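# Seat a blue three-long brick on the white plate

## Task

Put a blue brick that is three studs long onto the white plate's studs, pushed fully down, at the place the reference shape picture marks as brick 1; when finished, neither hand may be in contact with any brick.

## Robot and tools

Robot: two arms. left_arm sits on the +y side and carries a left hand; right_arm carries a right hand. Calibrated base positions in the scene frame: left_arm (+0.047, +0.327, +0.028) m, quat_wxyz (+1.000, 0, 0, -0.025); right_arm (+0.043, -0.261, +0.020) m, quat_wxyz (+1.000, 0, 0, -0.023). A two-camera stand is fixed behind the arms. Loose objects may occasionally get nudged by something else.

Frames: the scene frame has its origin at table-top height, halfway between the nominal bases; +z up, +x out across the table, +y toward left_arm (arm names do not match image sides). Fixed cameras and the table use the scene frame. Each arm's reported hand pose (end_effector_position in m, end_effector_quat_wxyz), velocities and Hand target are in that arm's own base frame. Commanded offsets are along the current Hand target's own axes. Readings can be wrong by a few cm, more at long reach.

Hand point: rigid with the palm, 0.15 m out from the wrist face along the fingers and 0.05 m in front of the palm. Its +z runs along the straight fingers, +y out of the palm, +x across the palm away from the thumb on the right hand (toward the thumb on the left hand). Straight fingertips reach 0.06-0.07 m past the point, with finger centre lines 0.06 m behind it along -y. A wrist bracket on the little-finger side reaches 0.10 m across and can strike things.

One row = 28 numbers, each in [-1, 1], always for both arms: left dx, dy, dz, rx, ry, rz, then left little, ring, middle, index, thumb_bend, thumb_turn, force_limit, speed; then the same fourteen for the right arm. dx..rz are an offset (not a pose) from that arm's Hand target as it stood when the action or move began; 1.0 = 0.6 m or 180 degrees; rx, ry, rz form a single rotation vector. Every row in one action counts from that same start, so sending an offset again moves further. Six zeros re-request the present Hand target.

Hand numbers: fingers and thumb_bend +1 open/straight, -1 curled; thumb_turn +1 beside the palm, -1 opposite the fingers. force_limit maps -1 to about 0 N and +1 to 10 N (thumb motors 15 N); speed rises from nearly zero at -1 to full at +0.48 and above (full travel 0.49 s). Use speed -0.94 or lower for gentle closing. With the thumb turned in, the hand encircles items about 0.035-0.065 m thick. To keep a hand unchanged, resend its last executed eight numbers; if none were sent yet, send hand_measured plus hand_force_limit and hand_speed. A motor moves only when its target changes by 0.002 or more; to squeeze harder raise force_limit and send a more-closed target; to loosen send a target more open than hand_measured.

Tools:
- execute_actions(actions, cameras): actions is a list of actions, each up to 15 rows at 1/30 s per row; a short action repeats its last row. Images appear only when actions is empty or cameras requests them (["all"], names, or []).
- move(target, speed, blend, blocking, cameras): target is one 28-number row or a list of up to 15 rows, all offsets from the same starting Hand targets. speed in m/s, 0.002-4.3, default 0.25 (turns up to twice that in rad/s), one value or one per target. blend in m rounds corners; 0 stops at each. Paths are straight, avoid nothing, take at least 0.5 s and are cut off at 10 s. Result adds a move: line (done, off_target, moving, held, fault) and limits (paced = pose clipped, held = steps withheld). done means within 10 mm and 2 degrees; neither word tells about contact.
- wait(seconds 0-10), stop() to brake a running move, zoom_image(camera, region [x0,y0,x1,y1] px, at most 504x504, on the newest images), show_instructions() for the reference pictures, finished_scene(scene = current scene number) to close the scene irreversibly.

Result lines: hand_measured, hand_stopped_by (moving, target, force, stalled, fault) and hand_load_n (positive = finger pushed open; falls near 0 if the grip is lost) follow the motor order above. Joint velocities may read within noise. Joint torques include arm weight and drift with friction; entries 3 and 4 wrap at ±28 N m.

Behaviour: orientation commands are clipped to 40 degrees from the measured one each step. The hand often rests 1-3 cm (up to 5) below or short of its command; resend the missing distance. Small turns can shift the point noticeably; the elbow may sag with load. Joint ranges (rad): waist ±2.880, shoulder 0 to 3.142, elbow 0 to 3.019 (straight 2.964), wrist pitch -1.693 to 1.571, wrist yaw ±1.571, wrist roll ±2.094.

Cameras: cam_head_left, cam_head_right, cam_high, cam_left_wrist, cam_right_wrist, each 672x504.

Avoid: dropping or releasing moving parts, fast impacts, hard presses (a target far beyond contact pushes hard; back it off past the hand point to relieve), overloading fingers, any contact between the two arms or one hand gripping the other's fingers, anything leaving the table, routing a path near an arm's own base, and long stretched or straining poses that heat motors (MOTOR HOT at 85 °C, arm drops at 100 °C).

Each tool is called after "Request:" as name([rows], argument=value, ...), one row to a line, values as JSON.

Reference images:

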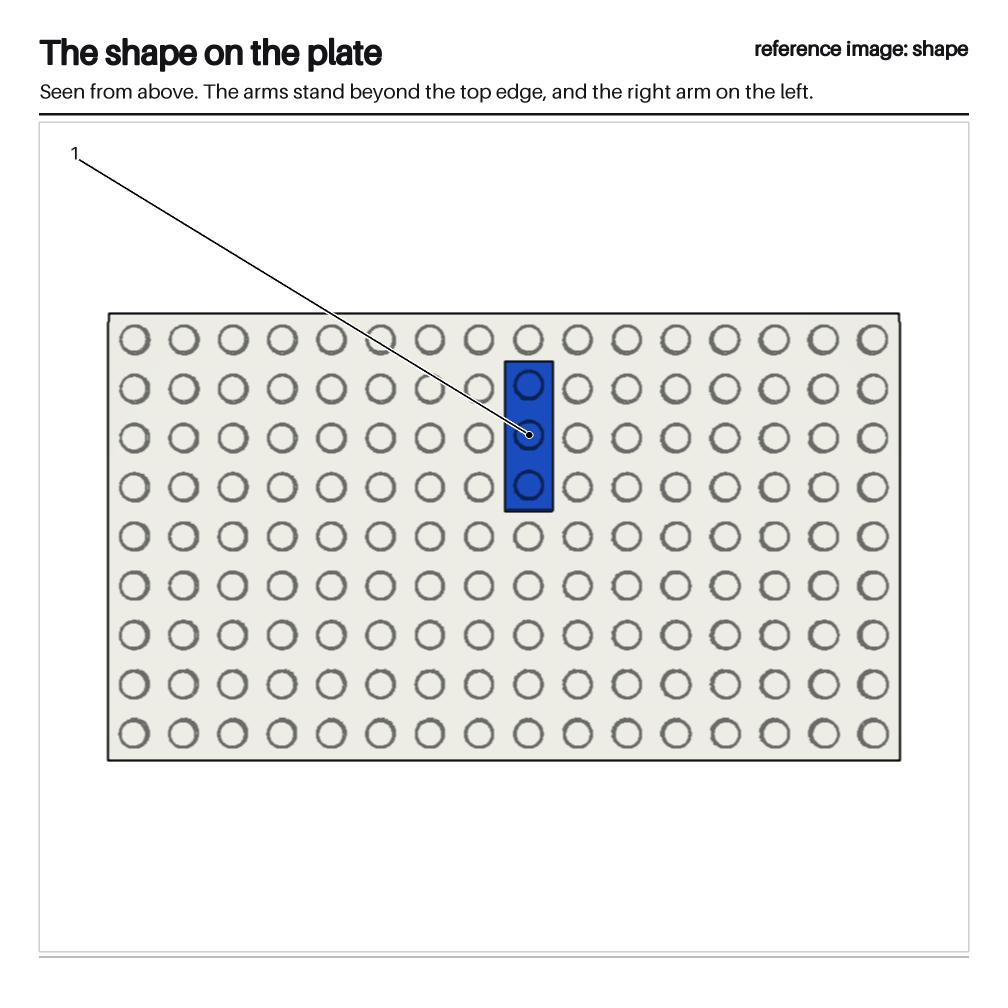

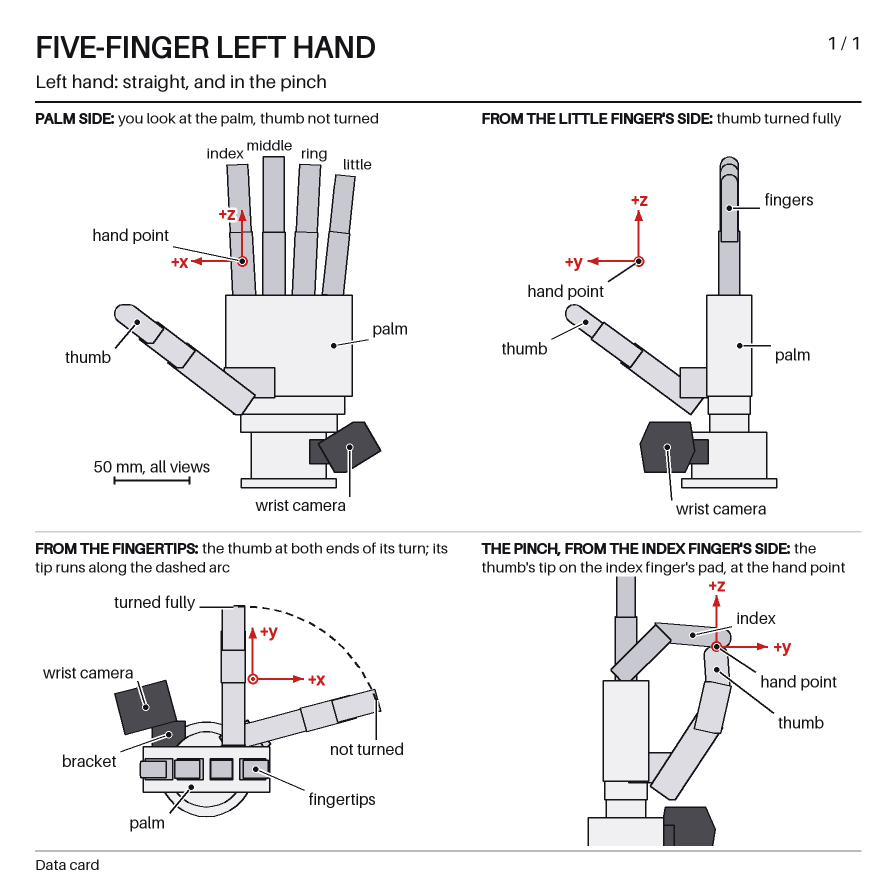

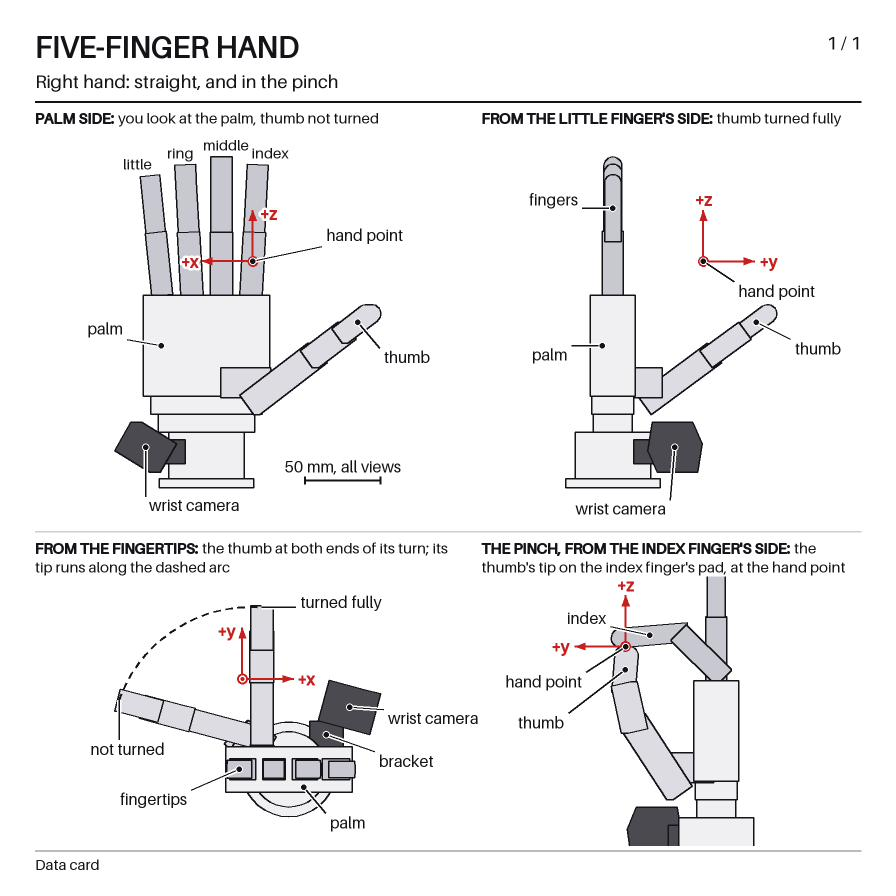

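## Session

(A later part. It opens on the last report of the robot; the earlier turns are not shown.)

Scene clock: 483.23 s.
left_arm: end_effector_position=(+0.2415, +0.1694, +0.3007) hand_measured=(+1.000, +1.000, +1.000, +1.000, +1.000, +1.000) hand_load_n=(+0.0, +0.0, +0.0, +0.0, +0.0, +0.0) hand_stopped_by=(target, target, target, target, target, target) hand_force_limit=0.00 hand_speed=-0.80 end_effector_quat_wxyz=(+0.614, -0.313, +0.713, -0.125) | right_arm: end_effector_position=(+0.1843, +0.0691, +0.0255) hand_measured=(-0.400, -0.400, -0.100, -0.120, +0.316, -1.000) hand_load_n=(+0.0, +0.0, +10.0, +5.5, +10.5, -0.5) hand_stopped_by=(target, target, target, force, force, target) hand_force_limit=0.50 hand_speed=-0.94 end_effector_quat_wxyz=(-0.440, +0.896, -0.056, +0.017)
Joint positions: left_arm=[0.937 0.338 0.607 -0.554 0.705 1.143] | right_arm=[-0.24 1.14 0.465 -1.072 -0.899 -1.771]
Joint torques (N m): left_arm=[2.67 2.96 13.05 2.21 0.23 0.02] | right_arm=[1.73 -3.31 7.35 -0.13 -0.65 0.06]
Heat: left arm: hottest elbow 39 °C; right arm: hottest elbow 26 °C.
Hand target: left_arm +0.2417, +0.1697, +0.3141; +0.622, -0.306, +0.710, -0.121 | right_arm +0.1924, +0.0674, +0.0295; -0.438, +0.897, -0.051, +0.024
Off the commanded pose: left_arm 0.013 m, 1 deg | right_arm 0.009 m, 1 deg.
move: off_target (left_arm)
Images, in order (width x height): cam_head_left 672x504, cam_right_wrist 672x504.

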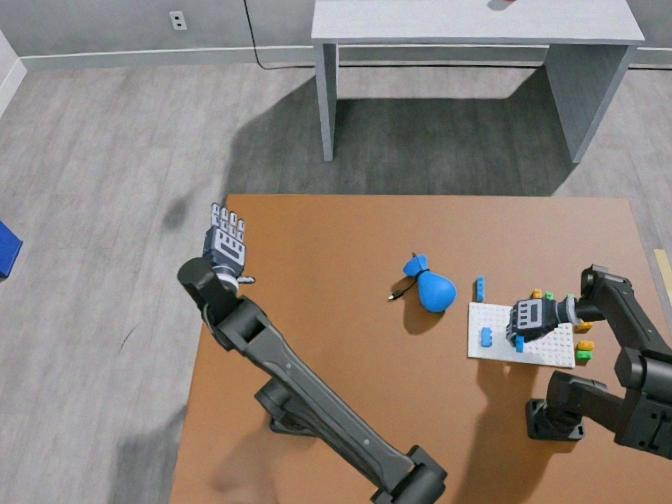

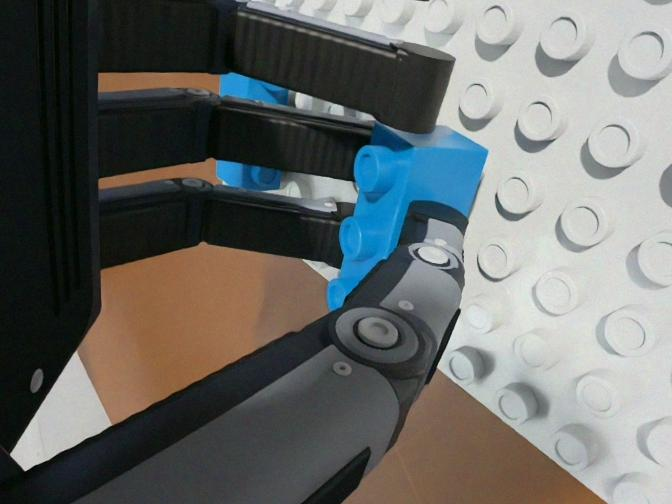

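Request:
move([
  [0,0,0,0,0,0,1,1,1,1,1,1,0,-0.8,-0.0010,0.0048,0.0101,0,0,0,-0.4,-0.4,-0.1,-0.22,0.1,-1,0.5,-0.94],
], speed=0.04, cameras=["cam_right_wrist", "cam_head_left"])

Request:
zoom_image(camera="cam_right_wrist", region=[320, 80, 560, 320])

Request:
zoom_image(camera="cam_head_left", region=[496, 322, 546, 372])

Scene clock: 489.27 s.
left_arm: end_effector_position=(+0.2415, +0.1694, +0.3007) hand_measured=(+1.000, +1.000, +1.000, +1.000, +1.000, +1.000) hand_load_n=(+0.0, +0.0, +0.0, +0.0, +0.0, +0.0) hand_stopped_by=(target, target, target, target, target, target) hand_force_limit=0.00 hand_speed=-0.80 end_effector_quat_wxyz=(+0.614, -0.313, +0.713, -0.125) | right_arm: end_effector_position=(+0.1901, +0.0689, +0.0238) hand_measured=(-0.400, -0.400, -0.100, -0.120, +0.316, -1.000) hand_load_n=(+0.0, +0.0, +10.0, +5.0, +10.5, -0.5) hand_stopped_by=(target, target, target, force, force, target) hand_force_limit=0.50 hand_speed=-0.94 end_effector_quat_wxyz=(-0.438, +0.897, -0.052, +0.026)
Joint positions: left_arm=[0.937 0.338 0.607 -0.554 0.705 1.143] | right_arm=[-0.234 1.141 0.465 -1.042 -0.899 -1.761]
Joint torques (N m): left_arm=[1.85 2.2 13.41 2.15 0.23 0.02] | right_arm=[2.26 -2.84 6.31 0.18 -0.74 0.16]
Heat: left arm: hottest elbow 39 °C; right arm: hottest elbow 26 °C.
Hand target: left_arm +0.2417, +0.1697, +0.3141; +0.622, -0.306, +0.710, -0.121 | right_arm +0.1921, +0.0704, +0.0236; -0.438, +0.897, -0.051, +0.025
Off the commanded pose: left_arm 0.013 m, 1 deg | right_arm 0.003 m, 0 deg.
move: off_target (left_arm)
Images, in order (width x height): cam_head_left 672x504, cam_right_wrist 672x504.

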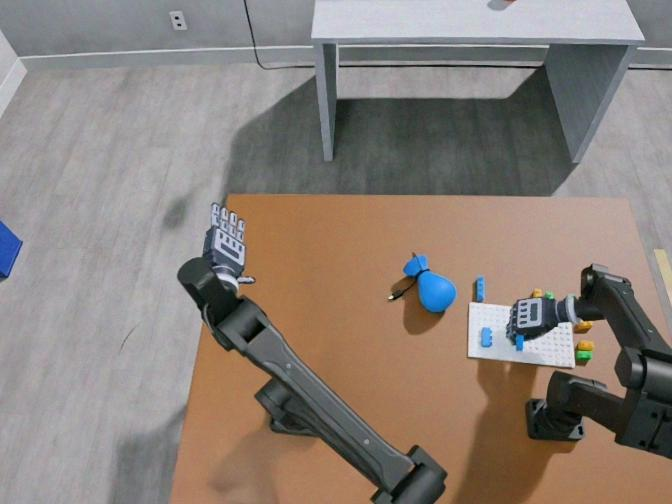

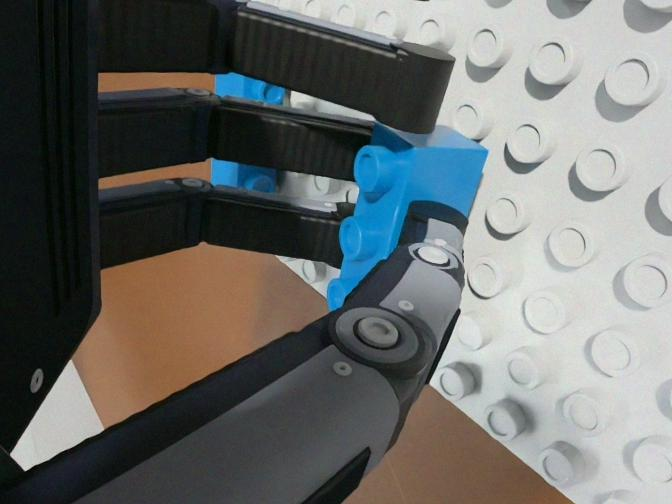

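Scaled by 2.100 from the camera's 672x504 image, which has a finer 960x720 frame.

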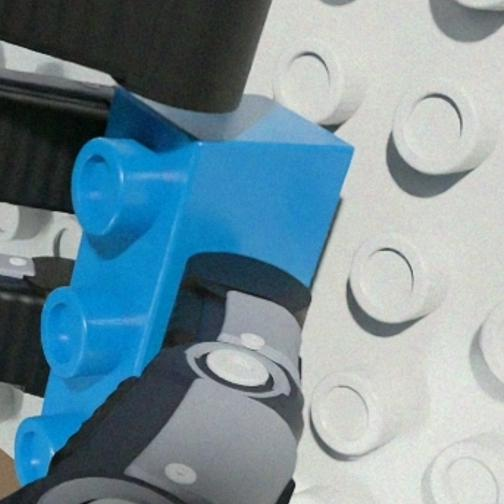

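Scaled by 10.080 from the camera's 672x504 image, which has a finer 960x720 frame.

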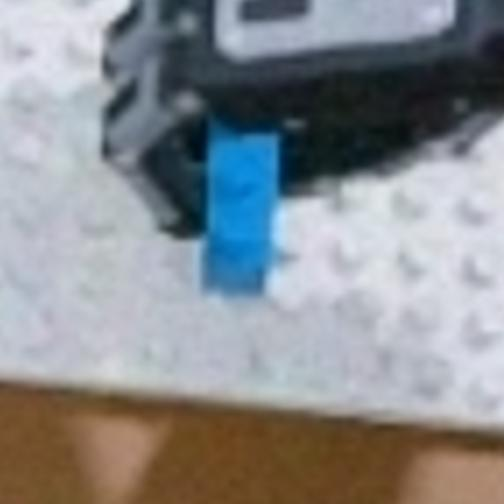

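Request:
move([
  [0,0,0,0,0,0,1,1,1,1,1,1,0,-0.8,0.0194,-0.0029,-0.0028,0,0,0,-0.4,-0.4,-0.1,-0.22,0.1,-1,0.5,-0.94],
  [0,0,0,0,0,0,1,1,1,1,1,1,0,-0.8,-0.0106,-0.0029,-0.0028,0,0,0,-0.4,-0.4,-0.1,-0.22,0.1,-1,0.5,-0.94],
  [0,0,0,0,0,0,1,1,1,1,1,1,0,-0.8,0.0127,-0.0029,-0.0028,0,0,0,-0.4,-0.4,-0.1,-0.22,0.1,-1,0.5,-0.94],
  [0,0,0,0,0,0,1,1,1,1,1,1,0,-0.8,-0.0023,-0.0029,-0.0028,0,0,0,-0.4,-0.4,-0.1,-0.22,0.1,-1,0.5,-0.94],
  [0,0,0,0,0,0,1,1,1,1,1,1,0,-0.8,0.0027,-0.0029,-0.0028,0,0,0,-0.4,-0.4,-0.1,-0.22,0.1,-1,0.5,-0.94],
], speed=0.06, cameras=["cam_right_wrist"])

Request:
zoom_image(camera="cam_right_wrist", region=[320, 80, 560, 320])

Scene clock: 492.97 s.
left_arm: end_effector_position=(+0.2415, +0.1694, +0.3007) hand_measured=(+1.000, +1.000, +1.000, +1.000, +1.000, +1.000) hand_load_n=(+0.0, +0.0, +0.0, +0.0, +0.0, +0.0) hand_stopped_by=(target, target, target, target, target, target) hand_force_limit=0.00 hand_speed=-0.80 end_effector_quat_wxyz=(+0.614, -0.313, +0.713, -0.125) | right_arm: end_effector_position=(+0.1861, +0.0710, +0.0223) hand_measured=(-0.400, -0.400, -0.100, -0.120, +0.316, -1.000) hand_load_n=(+0.5, +0.0, +10.5, +5.5, +10.5, -0.5) hand_stopped_by=(target, target, target, force, force, target) hand_force_limit=0.50 hand_speed=-0.94 end_effector_quat_wxyz=(-0.440, +0.896, -0.058, +0.018)
Joint positions: left_arm=[0.937 0.338 0.607 -0.554 0.705 1.143] | right_arm=[-0.231 1.147 0.46 -1.043 -0.901 -1.751]
Joint torques (N m): left_arm=[1.32 3.31 13.48 2.02 0.2 0.04] | right_arm=[2.08 -3.43 7.19 -0.06 -0.62 0.05]
Heat: left arm: hottest elbow 39 °C; right arm: hottest elbow 26 °C.
Hand target: left_arm +0.2417, +0.1697, +0.3141; +0.622, -0.306, +0.710, -0.121 | right_arm +0.1937, +0.0700, +0.0260; -0.438, +0.897, -0.051, +0.024
Off the commanded pose: left_arm 0.013 m, 1 deg | right_arm 0.008 m, 1 deg.
move: off_target (left_arm)
Images, in order (width x height): cam_right_wrist 672x504.

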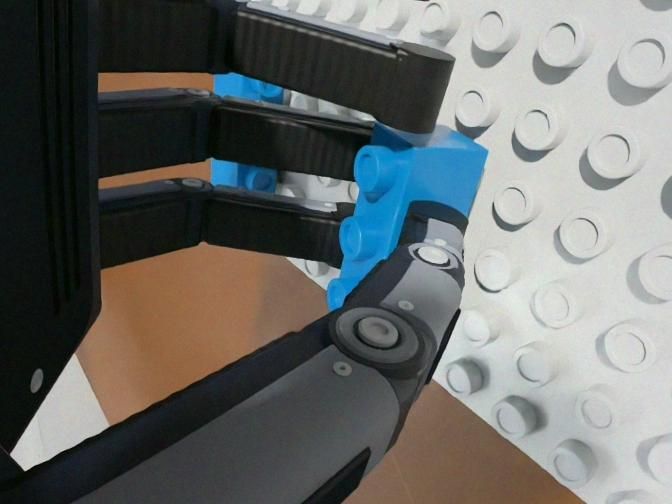

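Scaled by 2.100 from the camera's 672x504 image, which has a finer 960x720 frame.

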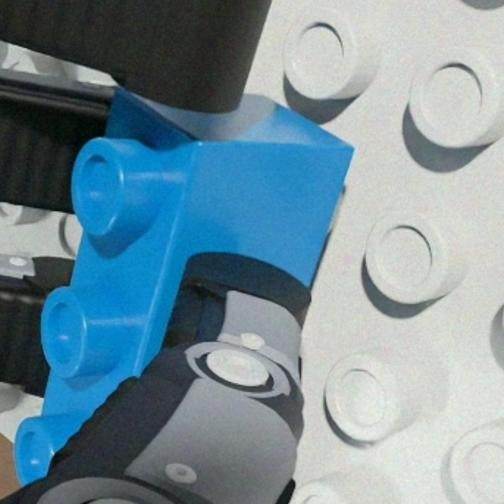

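Request:
move([
  [0,0,0,0,0,0,1,1,1,1,1,1,0,-0.8,-0.0050,0.0043,0.0053,0,0,0,-0.4,-0.4,-0.1,-0.22,0.1,-1,0.5,-0.94],
], speed=0.04, cameras=["cam_right_wrist"])

Request:
zoom_image(camera="cam_right_wrist", region=[320, 80, 560, 320])

Scene clock: 494.17 s.
left_arm: end_effector_position=(+0.2415, +0.1694, +0.3007) hand_measured=(+1.000, +1.000, +1.000, +1.000, +1.000, +1.000) hand_load_n=(+0.0, +0.0, +0.0, +0.0, +0.0, +0.0) hand_stopped_by=(target, target, target, target, target, target) hand_force_limit=0.00 hand_speed=-0.80 end_effector_quat_wxyz=(+0.614, -0.313, +0.713, -0.125) | right_arm: end_effector_position=(+0.1880, +0.0706, +0.0219) hand_measured=(-0.400, -0.400, -0.100, -0.120, +0.316, -1.000) hand_load_n=(+0.0, +0.0, +10.5, +5.5, +10.5, -0.5) hand_stopped_by=(target, target, target, force, force, target) hand_force_limit=0.50 hand_speed=-0.94 end_effector_quat_wxyz=(-0.439, +0.896, -0.056, +0.022)
Joint positions: left_arm=[0.937 0.338 0.607 -0.554 0.705 1.143] | right_arm=[-0.231 1.147 0.46 -1.035 -0.901 -1.751]
Joint torques (N m): left_arm=[1.79 1.73 13.31 2.17 0.21 -0.01] | right_arm=[2.14 -3.49 6.2 0.2 -0.63 0.09]
Heat: left arm: hottest elbow 39 °C; right arm: hottest elbow 26 °C.
Hand target: left_arm +0.2417, +0.1697, +0.3141; +0.622, -0.306, +0.710, -0.121 | right_arm +0.1908, +0.0712, +0.0220; -0.438, +0.897, -0.051, +0.024
Off the commanded pose: left_arm 0.013 m, 1 deg | right_arm 0.003 m, 1 deg.
move: off_target (left_arm)
Images, in order (width x height): cam_right_wrist 672x504.

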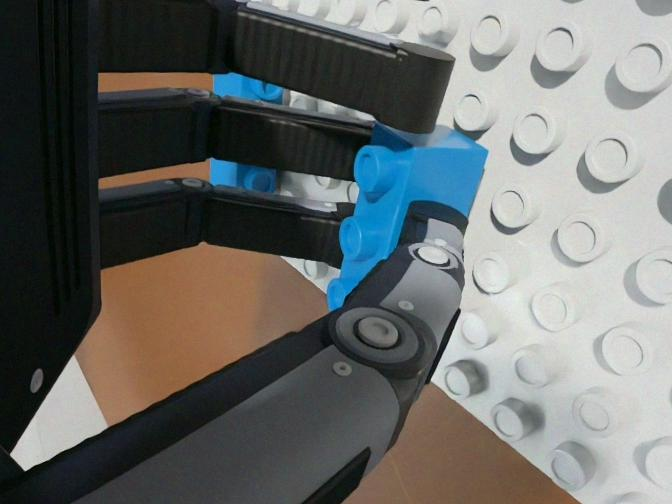

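Scaled by 2.100 from the camera's 672x504 image, which has a finer 960x720 frame.

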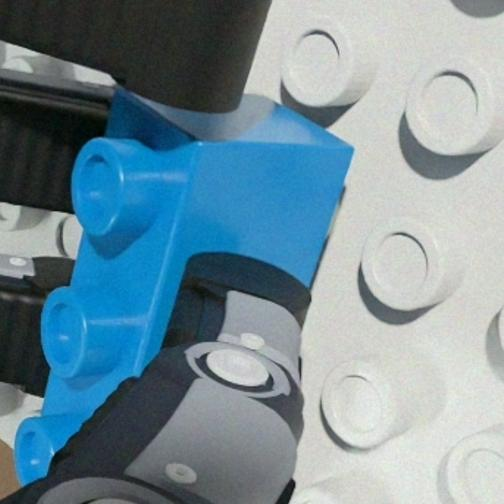

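Request:
move([
  [0,0,0,0,0,0,1,1,1,1,1,1,0,-0.8,-0.0051,0.0039,0.0059,0,0,0,-0.4,-0.4,-0.1,-0.22,0.1,-1,0.5,-0.94],
], speed=0.04, cameras=["cam_right_wrist"])

Request:
zoom_image(camera="cam_right_wrist", region=[320, 80, 560, 320])

Scene clock: 495.37 s.
left_arm: end_effector_position=(+0.2415, +0.1694, +0.3007) hand_measured=(+1.000, +1.000, +1.000, +1.000, +1.000, +1.000) hand_load_n=(+0.0, +0.0, +0.0, +0.0, -0.5, +0.0) hand_stopped_by=(target, target, target, target, target, target) hand_force_limit=0.00 hand_speed=-0.80 end_effector_quat_wxyz=(+0.614, -0.313, +0.713, -0.125) | right_arm: end_effector_position=(+0.1881, +0.0718, +0.0212) hand_measured=(-0.400, -0.400, -0.100, -0.120, +0.316, -1.000) hand_load_n=(+0.0, +0.0, +10.0, +5.5, +10.0, +0.0) hand_stopped_by=(target, target, target, force, force, target) hand_force_limit=0.50 hand_speed=-0.94 end_effector_quat_wxyz=(-0.440, +0.896, -0.058, +0.022)
Joint positions: left_arm=[0.937 0.338 0.607 -0.554 0.705 1.143] | right_arm=[-0.227 1.147 0.457 -1.025 -0.905 -1.739]
Joint torques (N m): left_arm=[2.14 3.14 13.18 2.3 0.21 0.04] | right_arm=[2.32 -3.49 5.35 0.55 -0.53 0.05]
Heat: left arm: hottest elbow 39 °C; right arm: hottest elbow 26 °C.
Hand target: left_arm +0.2417, +0.1697, +0.3141; +0.622, -0.306, +0.710, -0.121 | right_arm +0.1879, +0.0729, +0.0180; -0.438, +0.897, -0.051, +0.024
Off the commanded pose: left_arm 0.013 m, 1 deg | right_arm 0.003 m, 1 deg.
move: off_target (left_arm)
Images, in order (width x height): cam_right_wrist 672x504.

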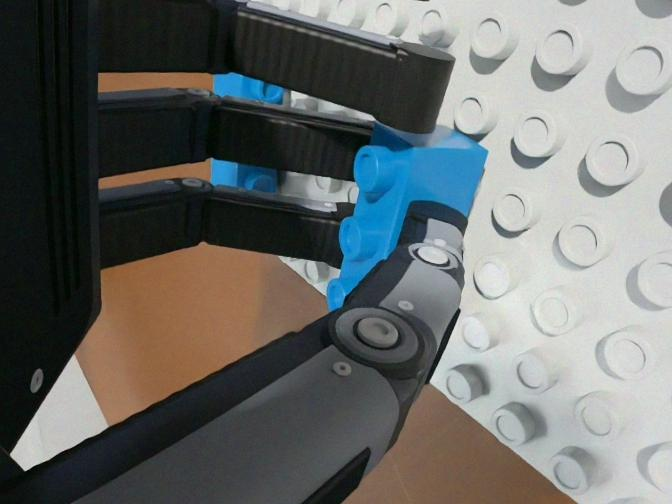

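Scaled by 2.100 from the camera's 672x504 image, which has a finer 960x720 frame.

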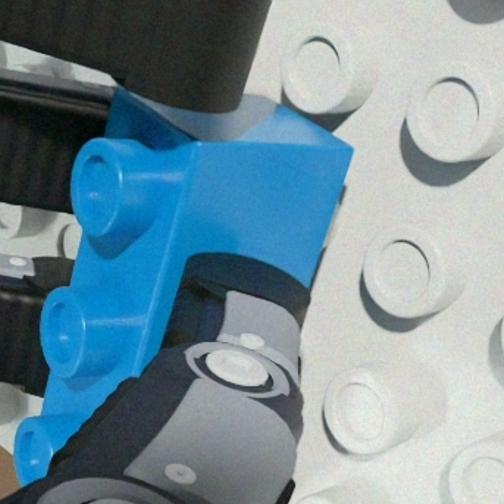

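Request:
move([
  [0,0,0,0,0,0,1,1,1,1,1,1,0,-0.8,-0.0067,0.0002,-0.0002,0,0,0,-0.4,-0.4,-0.1,-0.22,0.1,-1,0.5,-0.94],
], speed=0.04, cameras=["cam_right_wrist"])

Request:
zoom_image(camera="cam_right_wrist", region=[320, 80, 560, 320])

Scene clock: 496.70 s.
left_arm: end_effector_position=(+0.2415, +0.1694, +0.3007) hand_measured=(+1.000, +1.000, +1.000, +1.000, +1.000, +1.000) hand_load_n=(+0.0, +0.0, +0.0, +0.0, +0.0, +0.0) hand_stopped_by=(target, target, target, target, target, target) hand_force_limit=0.00 hand_speed=-0.80 end_effector_quat_wxyz=(+0.614, -0.313, +0.713, -0.125) | right_arm: end_effector_position=(+0.1847, +0.0726, +0.0198) hand_measured=(-0.400, -0.400, -0.100, -0.120, +0.316, -1.000) hand_load_n=(+0.0, +0.0, +10.0, +5.5, +10.5, -0.5) hand_stopped_by=(target, target, target, force, force, target) hand_force_limit=0.50 hand_speed=-0.94 end_effector_quat_wxyz=(-0.440, +0.896, -0.058, +0.022)
Joint positions: left_arm=[0.937 0.338 0.607 -0.554 0.705 1.143] | right_arm=[-0.227 1.138 0.446 -1.022 -0.905 -1.739]
Joint torques (N m): left_arm=[1.96 2.61 13.42 1.91 0.18 -0.01] | right_arm=[2.08 -3.84 5.52 0.2 -0.52 0.02]
Heat: left arm: hottest elbow 39 °C; right arm: hottest elbow 26 °C.
Hand target: left_arm +0.2417, +0.1697, +0.3141; +0.622, -0.306, +0.710, -0.121 | right_arm +0.1839, +0.0732, +0.0179; -0.438, +0.897, -0.051, +0.024
Off the commanded pose: left_arm 0.013 m, 1 deg | right_arm 0.002 m, 1 deg.
move: off_target (left_arm)
Images, in order (width x height): cam_right_wrist 672x504.

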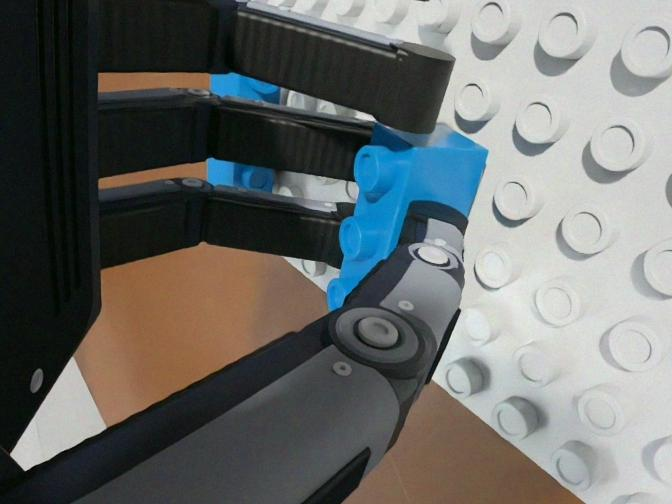

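Scaled by 2.100 from the camera's 672x504 image, which has a finer 960x720 frame.

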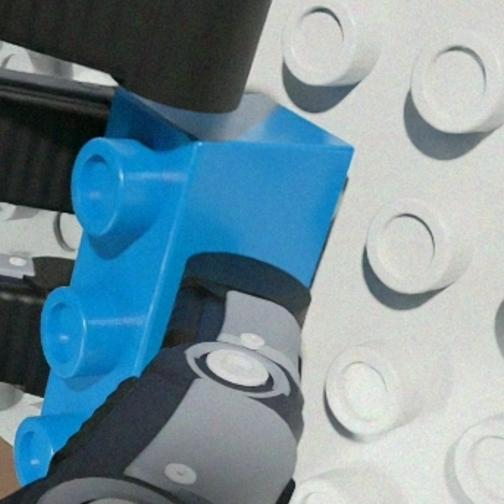

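Request:
move([
  [0,0,0,0,0,0,1,1,1,1,1,1,0,-0.8,0.0067,-0.0002,0.0002,0,0,0,-0.4,-0.4,-0.1,-0.22,0.1,-1,0.5,-0.94],
], speed=0.04, cameras=["cam_right_wrist"])

Request:
zoom_image(camera="cam_right_wrist", region=[320, 80, 560, 320])

Scene clock: 497.67 s.
left_arm: end_effector_position=(+0.2415, +0.1694, +0.3007) hand_measured=(+1.000, +1.000, +1.000, +1.000, +1.000, +1.000) hand_load_n=(+0.0, +0.0, +0.0, +0.0, +0.0, +0.0) hand_stopped_by=(target, target, target, target, target, target) hand_force_limit=0.00 hand_speed=-0.80 end_effector_quat_wxyz=(+0.614, -0.313, +0.713, -0.125) | right_arm: end_effector_position=(+0.1852, +0.0725, +0.0197) hand_measured=(-0.400, -0.400, -0.100, -0.120, +0.316, -1.000) hand_load_n=(+0.0, +0.0, +10.0, +5.5, +10.5, -0.5) hand_stopped_by=(target, target, target, force, force, target) hand_force_limit=0.50 hand_speed=-0.94 end_effector_quat_wxyz=(-0.440, +0.896, -0.057, +0.023)
Joint positions: left_arm=[0.937 0.338 0.607 -0.554 0.705 1.143] | right_arm=[-0.227 1.138 0.446 -1.02 -0.905 -1.739]
Joint torques (N m): left_arm=[2.02 2.32 13.26 2.11 0.14 0] | right_arm=[2.2 -2.67 6.11 0.46 -0.53 0.05]
Heat: left arm: hottest elbow 39 °C; right arm: hottest elbow 26 °C.
Hand target: left_arm +0.2417, +0.1697, +0.3141; +0.622, -0.306, +0.710, -0.121 | right_arm +0.1879, +0.0729, +0.0179; -0.438, +0.897, -0.051, +0.025
Off the commanded pose: left_arm 0.013 m, 1 deg | right_arm 0.003 m, 1 deg.
move: off_target (left_arm)
Images, in order (width x height): cam_right_wrist 672x504.

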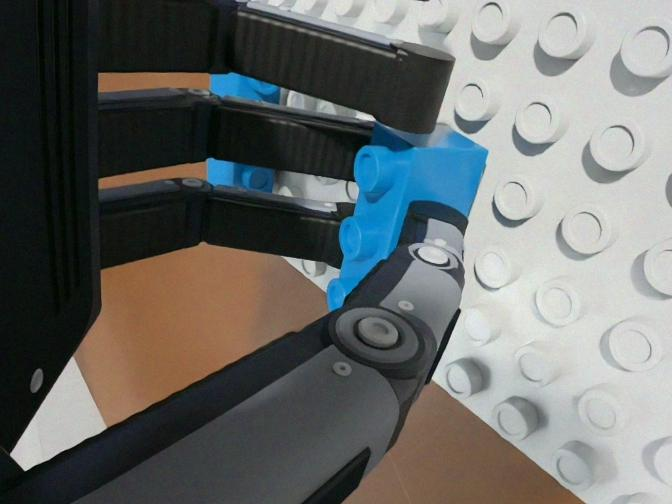

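Scaled by 2.100 from the camera's 672x504 image, which has a finer 960x720 frame.

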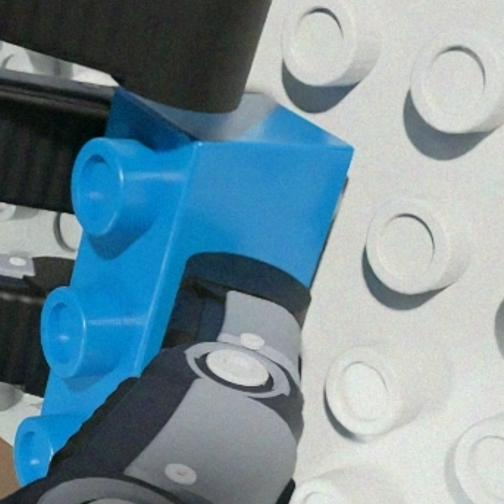

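Request:
move([
  [0,0,0,0,0,0,1,1,1,1,1,1,0,-0.8,0.0050,-0.0002,0.0002,0,0,0,-0.4,-0.4,-0.1,-0.22,0.1,-1,0.5,-0.94],
], speed=0.04, cameras=["cam_right_wrist"])

Request:
zoom_image(camera="cam_right_wrist", region=[320, 80, 560, 320])

Scene clock: 498.63 s.
left_arm: end_effector_position=(+0.2415, +0.1694, +0.3007) hand_measured=(+1.000, +1.000, +1.000, +1.000, +1.000, +1.000) hand_load_n=(+0.0, +0.0, +0.0, +0.0, +0.0, +0.0) hand_stopped_by=(target, target, target, target, target, target) hand_force_limit=0.00 hand_speed=-0.80 end_effector_quat_wxyz=(+0.614, -0.313, +0.713, -0.125) | right_arm: end_effector_position=(+0.1850, +0.0726, +0.0194) hand_measured=(-0.400, -0.400, -0.100, -0.120, +0.316, -1.000) hand_load_n=(+0.5, +0.0, +9.0, +5.0, +10.0, -0.5) hand_stopped_by=(target, target, target, force, force, target) hand_force_limit=0.50 hand_speed=-0.94 end_effector_quat_wxyz=(-0.440, +0.896, -0.059, +0.022)
Joint positions: left_arm=[0.937 0.338 0.607 -0.554 0.705 1.143] | right_arm=[-0.227 1.14 0.446 -1.02 -0.905 -1.737]
Joint torques (N m): left_arm=[1.49 1.49 13.41 2.43 0.18 0.02] | right_arm=[2.43 -2.08 6.63 0.55 -0.54 0.06]
Heat: left arm: hottest elbow 39 °C; right arm: hottest elbow 26 °C.
Hand target: left_arm +0.2417, +0.1697, +0.3141; +0.622, -0.306, +0.710, -0.121 | right_arm +0.1909, +0.0727, +0.0180; -0.438, +0.897, -0.051, +0.024
Off the commanded pose: left_arm 0.013 m, 1 deg | right_arm 0.006 m, 1 deg.
move: off_target (left_arm)
Images, in order (width x height): cam_right_wrist 672x504.

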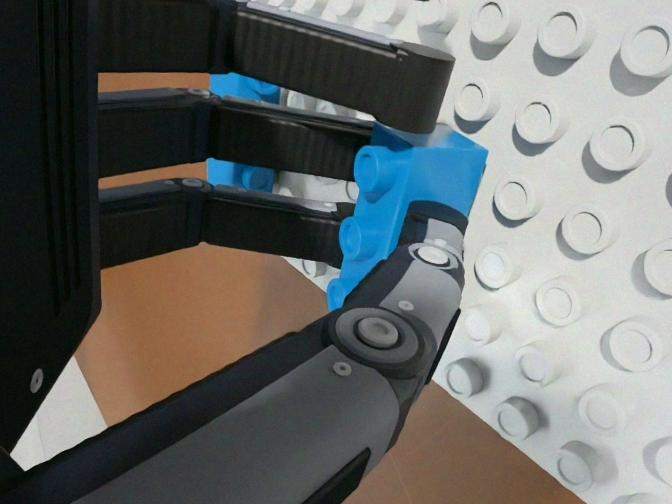

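Scaled by 2.100 from the camera's 672x504 image, which has a finer 960x720 frame.

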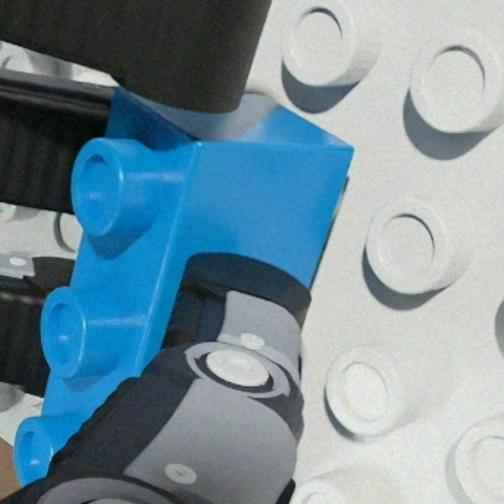

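Request:
move([
  [0,0,0,0,0,0,1,1,1,1,1,1,0,-0.8,0.0067,-0.0028,-0.0018,0,0,0,-0.4,-0.4,-0.1,-0.22,0.1,-1,0.5,-0.94],
], speed=0.04, cameras=["cam_right_wrist"])

Request:
zoom_image(camera="cam_right_wrist", region=[320, 80, 560, 320])

Scene clock: 500.97 s.
left_arm: end_effector_position=(+0.2415, +0.1694, +0.3007) hand_measured=(+1.000, +1.000, +1.000, +1.000, +1.000, +1.000) hand_load_n=(+0.0, +0.0, -0.5, +0.0, +0.0, +0.0) hand_stopped_by=(target, target, target, target, target, target) hand_force_limit=0.00 hand_speed=-0.80 end_effector_quat_wxyz=(+0.614, -0.313, +0.713, -0.125) | right_arm: end_effector_position=(+0.1849, +0.0728, +0.0193) hand_measured=(-0.400, -0.400, -0.100, -0.120, +0.316, -1.000) hand_load_n=(+0.0, +0.0, +8.0, +5.0, +10.5, +0.0) hand_stopped_by=(target, target, target, force, force, target) hand_force_limit=0.50 hand_speed=-0.94 end_effector_quat_wxyz=(-0.440, +0.895, -0.061, +0.020)
Joint positions: left_arm=[0.937 0.338 0.607 -0.554 0.705 1.143] | right_arm=[-0.227 1.144 0.447 -1.019 -0.905 -1.731]
Joint torques (N m): left_arm=[2.26 1.96 13.27 2.18 0.25 0.04] | right_arm=[2.67 -1.9 7.38 0.51 -0.53 0.03]
Heat: left arm: hottest elbow 39 °C; right arm: hottest elbow 26 °C.
Hand target: left_arm +0.2417, +0.1697, +0.3141; +0.622, -0.306, +0.710, -0.121 | right_arm +0.1949, +0.0724, +0.0199; -0.438, +0.897, -0.051, +0.025
Off the commanded pose: left_arm 0.013 m, 1 deg | right_arm 0.010 m, 1 deg.
move: off_target (left_arm)
Images, in order (width x height): cam_right_wrist 672x504.

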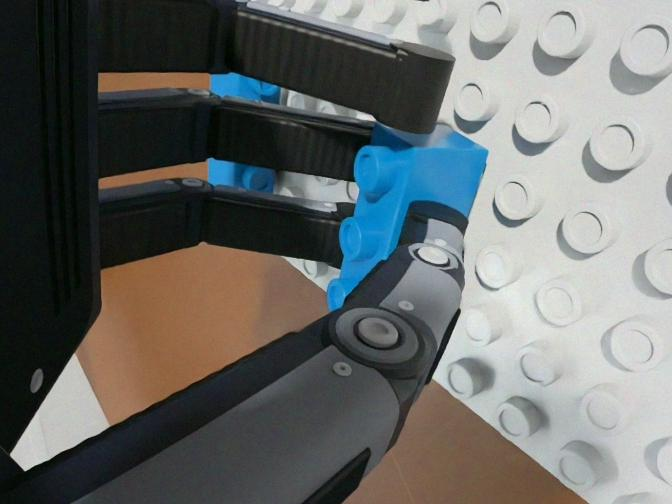

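Scaled by 2.100 from the camera's 672x504 image, which has a finer 960x720 frame.

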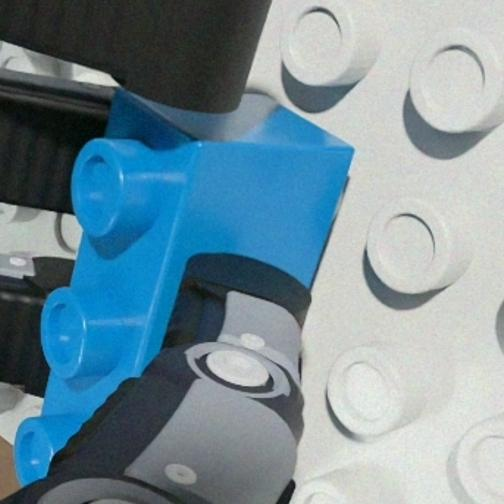

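Request:
move([
  [0,0,0,0,0,0,1,1,1,1,1,1,0,-0.8,0.0,-0.0039,-0.0031,0,0,0,-0.4,-0.4,-0.1,-0.22,0.1,-1,0.5,-0.94],
], speed=0.02, cameras=["cam_right_wrist"])

Request:
zoom_image(camera="cam_right_wrist", region=[320, 80, 560, 320])

Scene clock: 502.80 s.
left_arm: end_effector_position=(+0.2415, +0.1694, +0.3007) hand_measured=(+1.000, +1.000, +1.000, +1.000, +1.000, +1.000) hand_load_n=(+0.0, +0.0, +0.0, +0.0, +0.0, +0.0) hand_stopped_by=(target, target, target, target, target, target) hand_force_limit=0.00 hand_speed=-0.80 end_effector_quat_wxyz=(+0.614, -0.313, +0.713, -0.125) | right_arm: end_effector_position=(+0.1852, +0.0728, +0.0195) hand_measured=(-0.400, -0.400, -0.100, -0.120, +0.316, -1.000) hand_load_n=(+0.0, +0.0, +8.0, +5.0, +10.5, +0.0) hand_stopped_by=(target, target, target, force, force, target) hand_force_limit=0.50 hand_speed=-0.94 end_effector_quat_wxyz=(-0.440, +0.895, -0.061, +0.020)
Joint positions: left_arm=[0.937 0.338 0.607 -0.554 0.705 1.143] | right_arm=[-0.227 1.144 0.448 -1.019 -0.905 -1.731]
Joint torques (N m): left_arm=[2.08 1.55 13.35 2.13 0.17 0.03] | right_arm=[2.73 -2.55 7.65 0.1 -0.55 0.05]
Heat: left arm: hottest elbow 39 °C; right arm: hottest elbow 27 °C.
Hand target: left_arm +0.2417, +0.1697, +0.3141; +0.622, -0.306, +0.710, -0.121 | right_arm +0.1950, +0.0724, +0.0230; -0.438, +0.897, -0.051, +0.025
Off the commanded pose: left_arm 0.013 m, 1 deg | right_arm 0.010 m, 1 deg.
move: off_target (left_arm)
Images, in order (width x height): cam_right_wrist 672x504.

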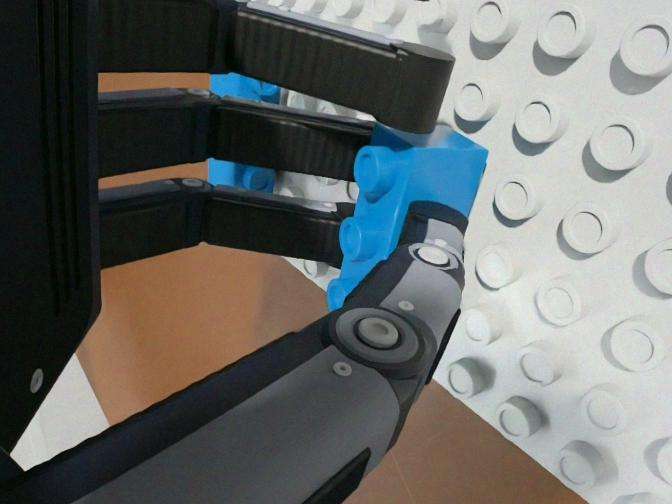

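Scaled by 2.100 from the camera's 672x504 image, which has a finer 960x720 frame.

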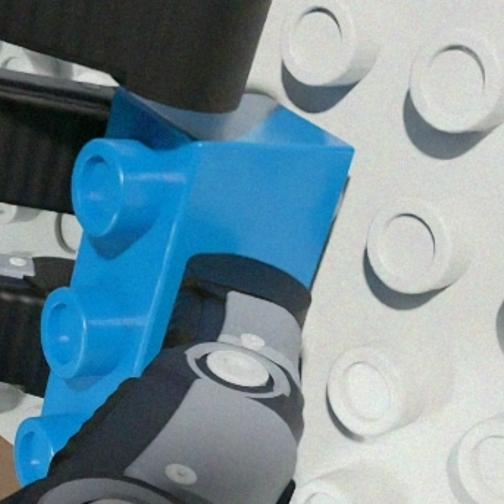

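Request:
move([
  [0,0,0,0,0,0,1,1,1,1,1,1,0,-0.8,0.0067,-0.0002,0.0002,0,0,0,-0.4,-0.4,-0.1,-0.22,0.1,-1,0.5,-0.94],
], speed=0.02, cameras=["cam_right_wrist"])

Request:
zoom_image(camera="cam_right_wrist", region=[320, 80, 560, 320])

Scene clock: 503.90 s.
left_arm: end_effector_position=(+0.2415, +0.1694, +0.3007) hand_measured=(+1.000, +1.000, +1.000, +1.000, +1.000, +1.000) hand_load_n=(+0.0, +0.0, +0.0, +0.0, +0.0, +0.0) hand_stopped_by=(target, target, target, target, target, target) hand_force_limit=0.00 hand_speed=-0.80 end_effector_quat_wxyz=(+0.614, -0.313, +0.713, -0.125) | right_arm: end_effector_position=(+0.1857, +0.0730, +0.0197) hand_measured=(-0.400, -0.400, -0.100, -0.120, +0.316, -1.000) hand_load_n=(+0.0, +0.0, +7.5, +5.0, +11.5, +0.5) hand_stopped_by=(target, target, target, force, force, target) hand_force_limit=0.50 hand_speed=-0.94 end_effector_quat_wxyz=(-0.440, +0.895, -0.064, +0.017)
Joint positions: left_arm=[0.937 0.338 0.607 -0.554 0.705 1.143] | right_arm=[-0.225 1.15 0.452 -1.019 -0.905 -1.723]
Joint torques (N m): left_arm=[2.43 2.55 13.35 2.1 0.25 0] | right_arm=[2.78 -2.14 8.02 0.28 -0.58 -0.01]
Heat: left arm: hottest elbow 39 °C; right arm: hottest elbow 27 °C.
Hand target: left_arm +0.2417, +0.1697, +0.3141; +0.622, -0.306, +0.710, -0.121 | right_arm +0.1990, +0.0721, +0.0229; -0.438, +0.897, -0.051, +0.025
Off the commanded pose: left_arm 0.013 m, 1 deg | right_arm 0.014 m, 2 deg.
move: off_target (left_arm, right_arm)
Images, in order (width x height): cam_right_wrist 672x504.

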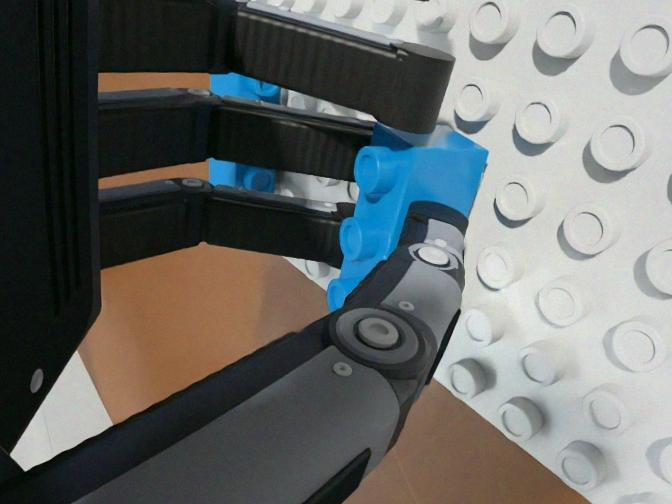

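Scaled by 2.100 from the camera's 672x504 image, which has a finer 960x720 frame.

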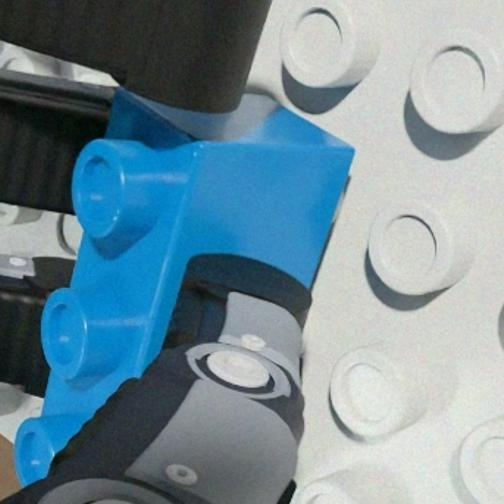

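Request:
move([
  [0,0,0,0,0,0,1,1,1,1,1,1,0,-0.8,0.0050,-0.0002,0.0002,0,0,0,-0.4,-0.4,-0.1,-0.22,0.1,-1,0.5,-0.94],
], speed=0.02, cameras=["cam_right_wrist"])

Request:
zoom_image(camera="cam_right_wrist", region=[320, 80, 560, 320])

Scene clock: 505.00 s.
left_arm: end_effector_position=(+0.2415, +0.1694, +0.3007) hand_measured=(+1.000, +1.000, +1.000, +1.000, +1.000, +1.000) hand_load_n=(+0.0, +0.0, +0.0, +0.0, +0.0, +0.0) hand_stopped_by=(target, target, target, target, target, target) hand_force_limit=0.00 hand_speed=-0.80 end_effector_quat_wxyz=(+0.614, -0.313, +0.713, -0.125) | right_arm: end_effector_position=(+0.1863, +0.0734, +0.0198) hand_measured=(-0.400, -0.400, -0.100, -0.120, +0.316, -1.000) hand_load_n=(+0.0, +0.0, +7.0, +5.0, +12.0, +0.5) hand_stopped_by=(target, target, target, force, force, target) hand_force_limit=0.50 hand_speed=-0.94 end_effector_quat_wxyz=(-0.441, +0.895, -0.068, +0.013)
Joint positions: left_arm=[0.937 0.338 0.607 -0.554 0.705 1.143] | right_arm=[-0.223 1.157 0.456 -1.019 -0.905 -1.715]
Joint torques (N m): left_arm=[2.67 2.02 13.22 1.99 0.13 0.02] | right_arm=[2.73 -2.2 8.16 0.43 -0.57 -0.06]
Heat: left arm: hottest elbow 39 °C; right arm: hottest elbow 27 °C.
Hand target: left_arm +0.2417, +0.1697, +0.3141; +0.622, -0.306, +0.710, -0.121 | right_arm +0.2019, +0.0719, +0.0229; -0.438, +0.897, -0.051, +0.025
Off the commanded pose: left_arm 0.013 m, 1 deg | right_arm 0.016 m, 2 deg.
move: off_target (left_arm, right_arm)
Images, in order (width x height): cam_right_wrist 672x504.

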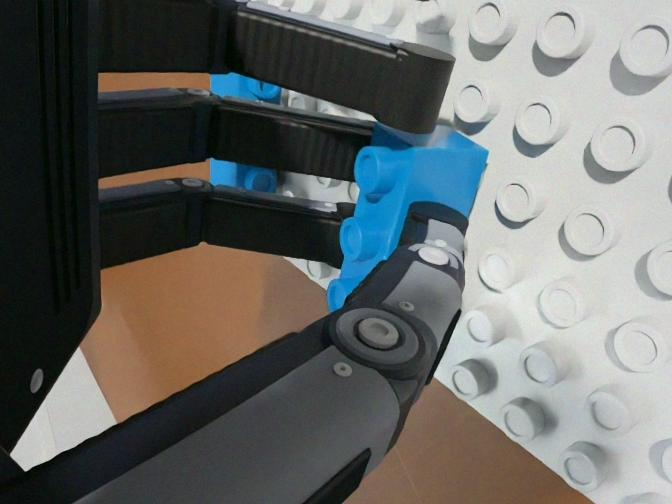

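Scaled by 2.100 from the camera's 672x504 image, which has a finer 960x720 frame.

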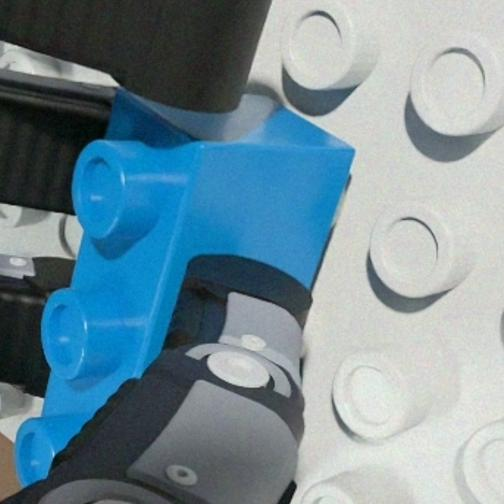

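Request:
move([
  [0,0,0,0,0,0,1,1,1,1,1,1,0,-0.8,0.0001,-0.0021,-0.0044,0,0.0051,-0.0066,-0.4,-0.4,-0.1,-0.22,0.1,-1,0.5,-0.94],
  [0,0,0,0,0,0,1,1,1,1,1,1,0,-0.8,-0.0299,-0.0021,-0.0044,0,0.0051,-0.0066,-0.4,-0.4,-0.1,-0.22,0.1,-1,0.5,-0.94],
  [0,0,0,0,0,0,1,1,1,1,1,1,0,-0.8,-0.0066,-0.0021,-0.0044,0,0.0051,-0.0066,-0.4,-0.4,-0.1,-0.22,0.1,-1,0.5,-0.94],
  [0,0,0,0,0,0,1,1,1,1,1,1,0,-0.8,-0.0216,-0.0021,-0.0044,0,0.0051,-0.0066,-0.4,-0.4,-0.1,-0.22,0.1,-1,0.5,-0.94],
  [0,0,0,0,0,0,1,1,1,1,1,1,0,-0.8,-0.0166,-0.0021,-0.0044,0,0.0051,-0.0066,-0.4,-0.4,-0.1,-0.22,0.1,-1,0.5,-0.94],
], speed=0.06, cameras=["cam_right_wrist"])

Request:
zoom_image(camera="cam_right_wrist", region=[320, 80, 560, 320])

Scene clock: 508.63 s.
left_arm: end_effector_position=(+0.2415, +0.1694, +0.3007) hand_measured=(+1.000, +1.000, +1.000, +1.000, +1.000, +1.000) hand_load_n=(+0.0, +0.0, +0.0, +0.0, +0.0, +0.0) hand_stopped_by=(target, target, target, target, target, target) hand_force_limit=0.00 hand_speed=-0.80 end_effector_quat_wxyz=(+0.614, -0.313, +0.713, -0.125) | right_arm: end_effector_position=(+0.1838, +0.0735, +0.0220) hand_measured=(-0.400, -0.400, -0.100, -0.120, +0.316, -1.000) hand_load_n=(+0.0, +0.0, +10.5, +5.0, +10.5, -0.5) hand_stopped_by=(target, target, target, force, force, target) hand_force_limit=0.50 hand_speed=-0.94 end_effector_quat_wxyz=(-0.439, +0.897, -0.051, +0.028)
Joint positions: left_arm=[0.937 0.338 0.607 -0.554 0.705 1.143] | right_arm=[-0.223 1.116 0.441 -1.027 -0.905 -1.743]
Joint torques (N m): left_arm=[2.02 3.02 13.41 1.87 0.24 0.08] | right_arm=[1.61 -3.08 7.21 -0.01 -0.61 0.02]
Heat: left arm: hottest elbow 39 °C; right arm: hottest elbow 27 °C.
Hand target: left_arm +0.2417, +0.1697, +0.3141; +0.622, -0.306, +0.710, -0.121 | right_arm +0.1920, +0.0717, +0.0256; -0.437, +0.898, -0.045, +0.036
Off the commanded pose: left_arm 0.013 m, 1 deg | right_arm 0.009 m, 1 deg.
move: off_target (left_arm)
Images, in order (width x height): cam_right_wrist 672x504.

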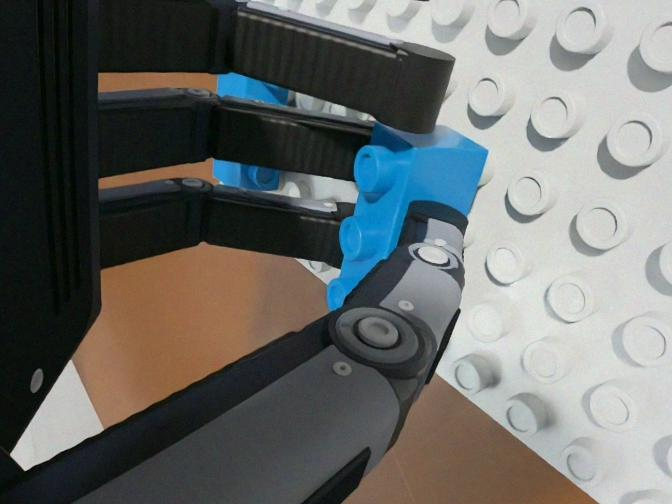

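Scaled by 2.100 from the camera's 672x504 image, which has a finer 960x720 frame.

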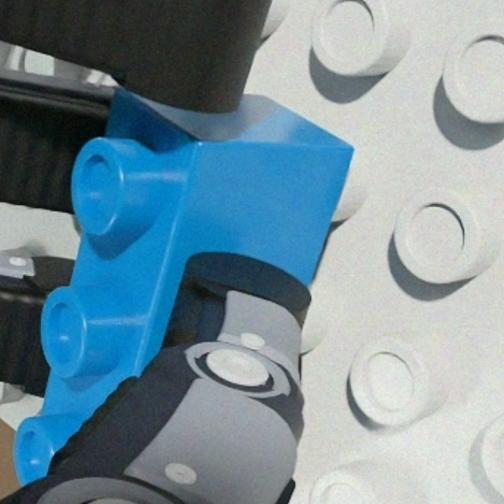

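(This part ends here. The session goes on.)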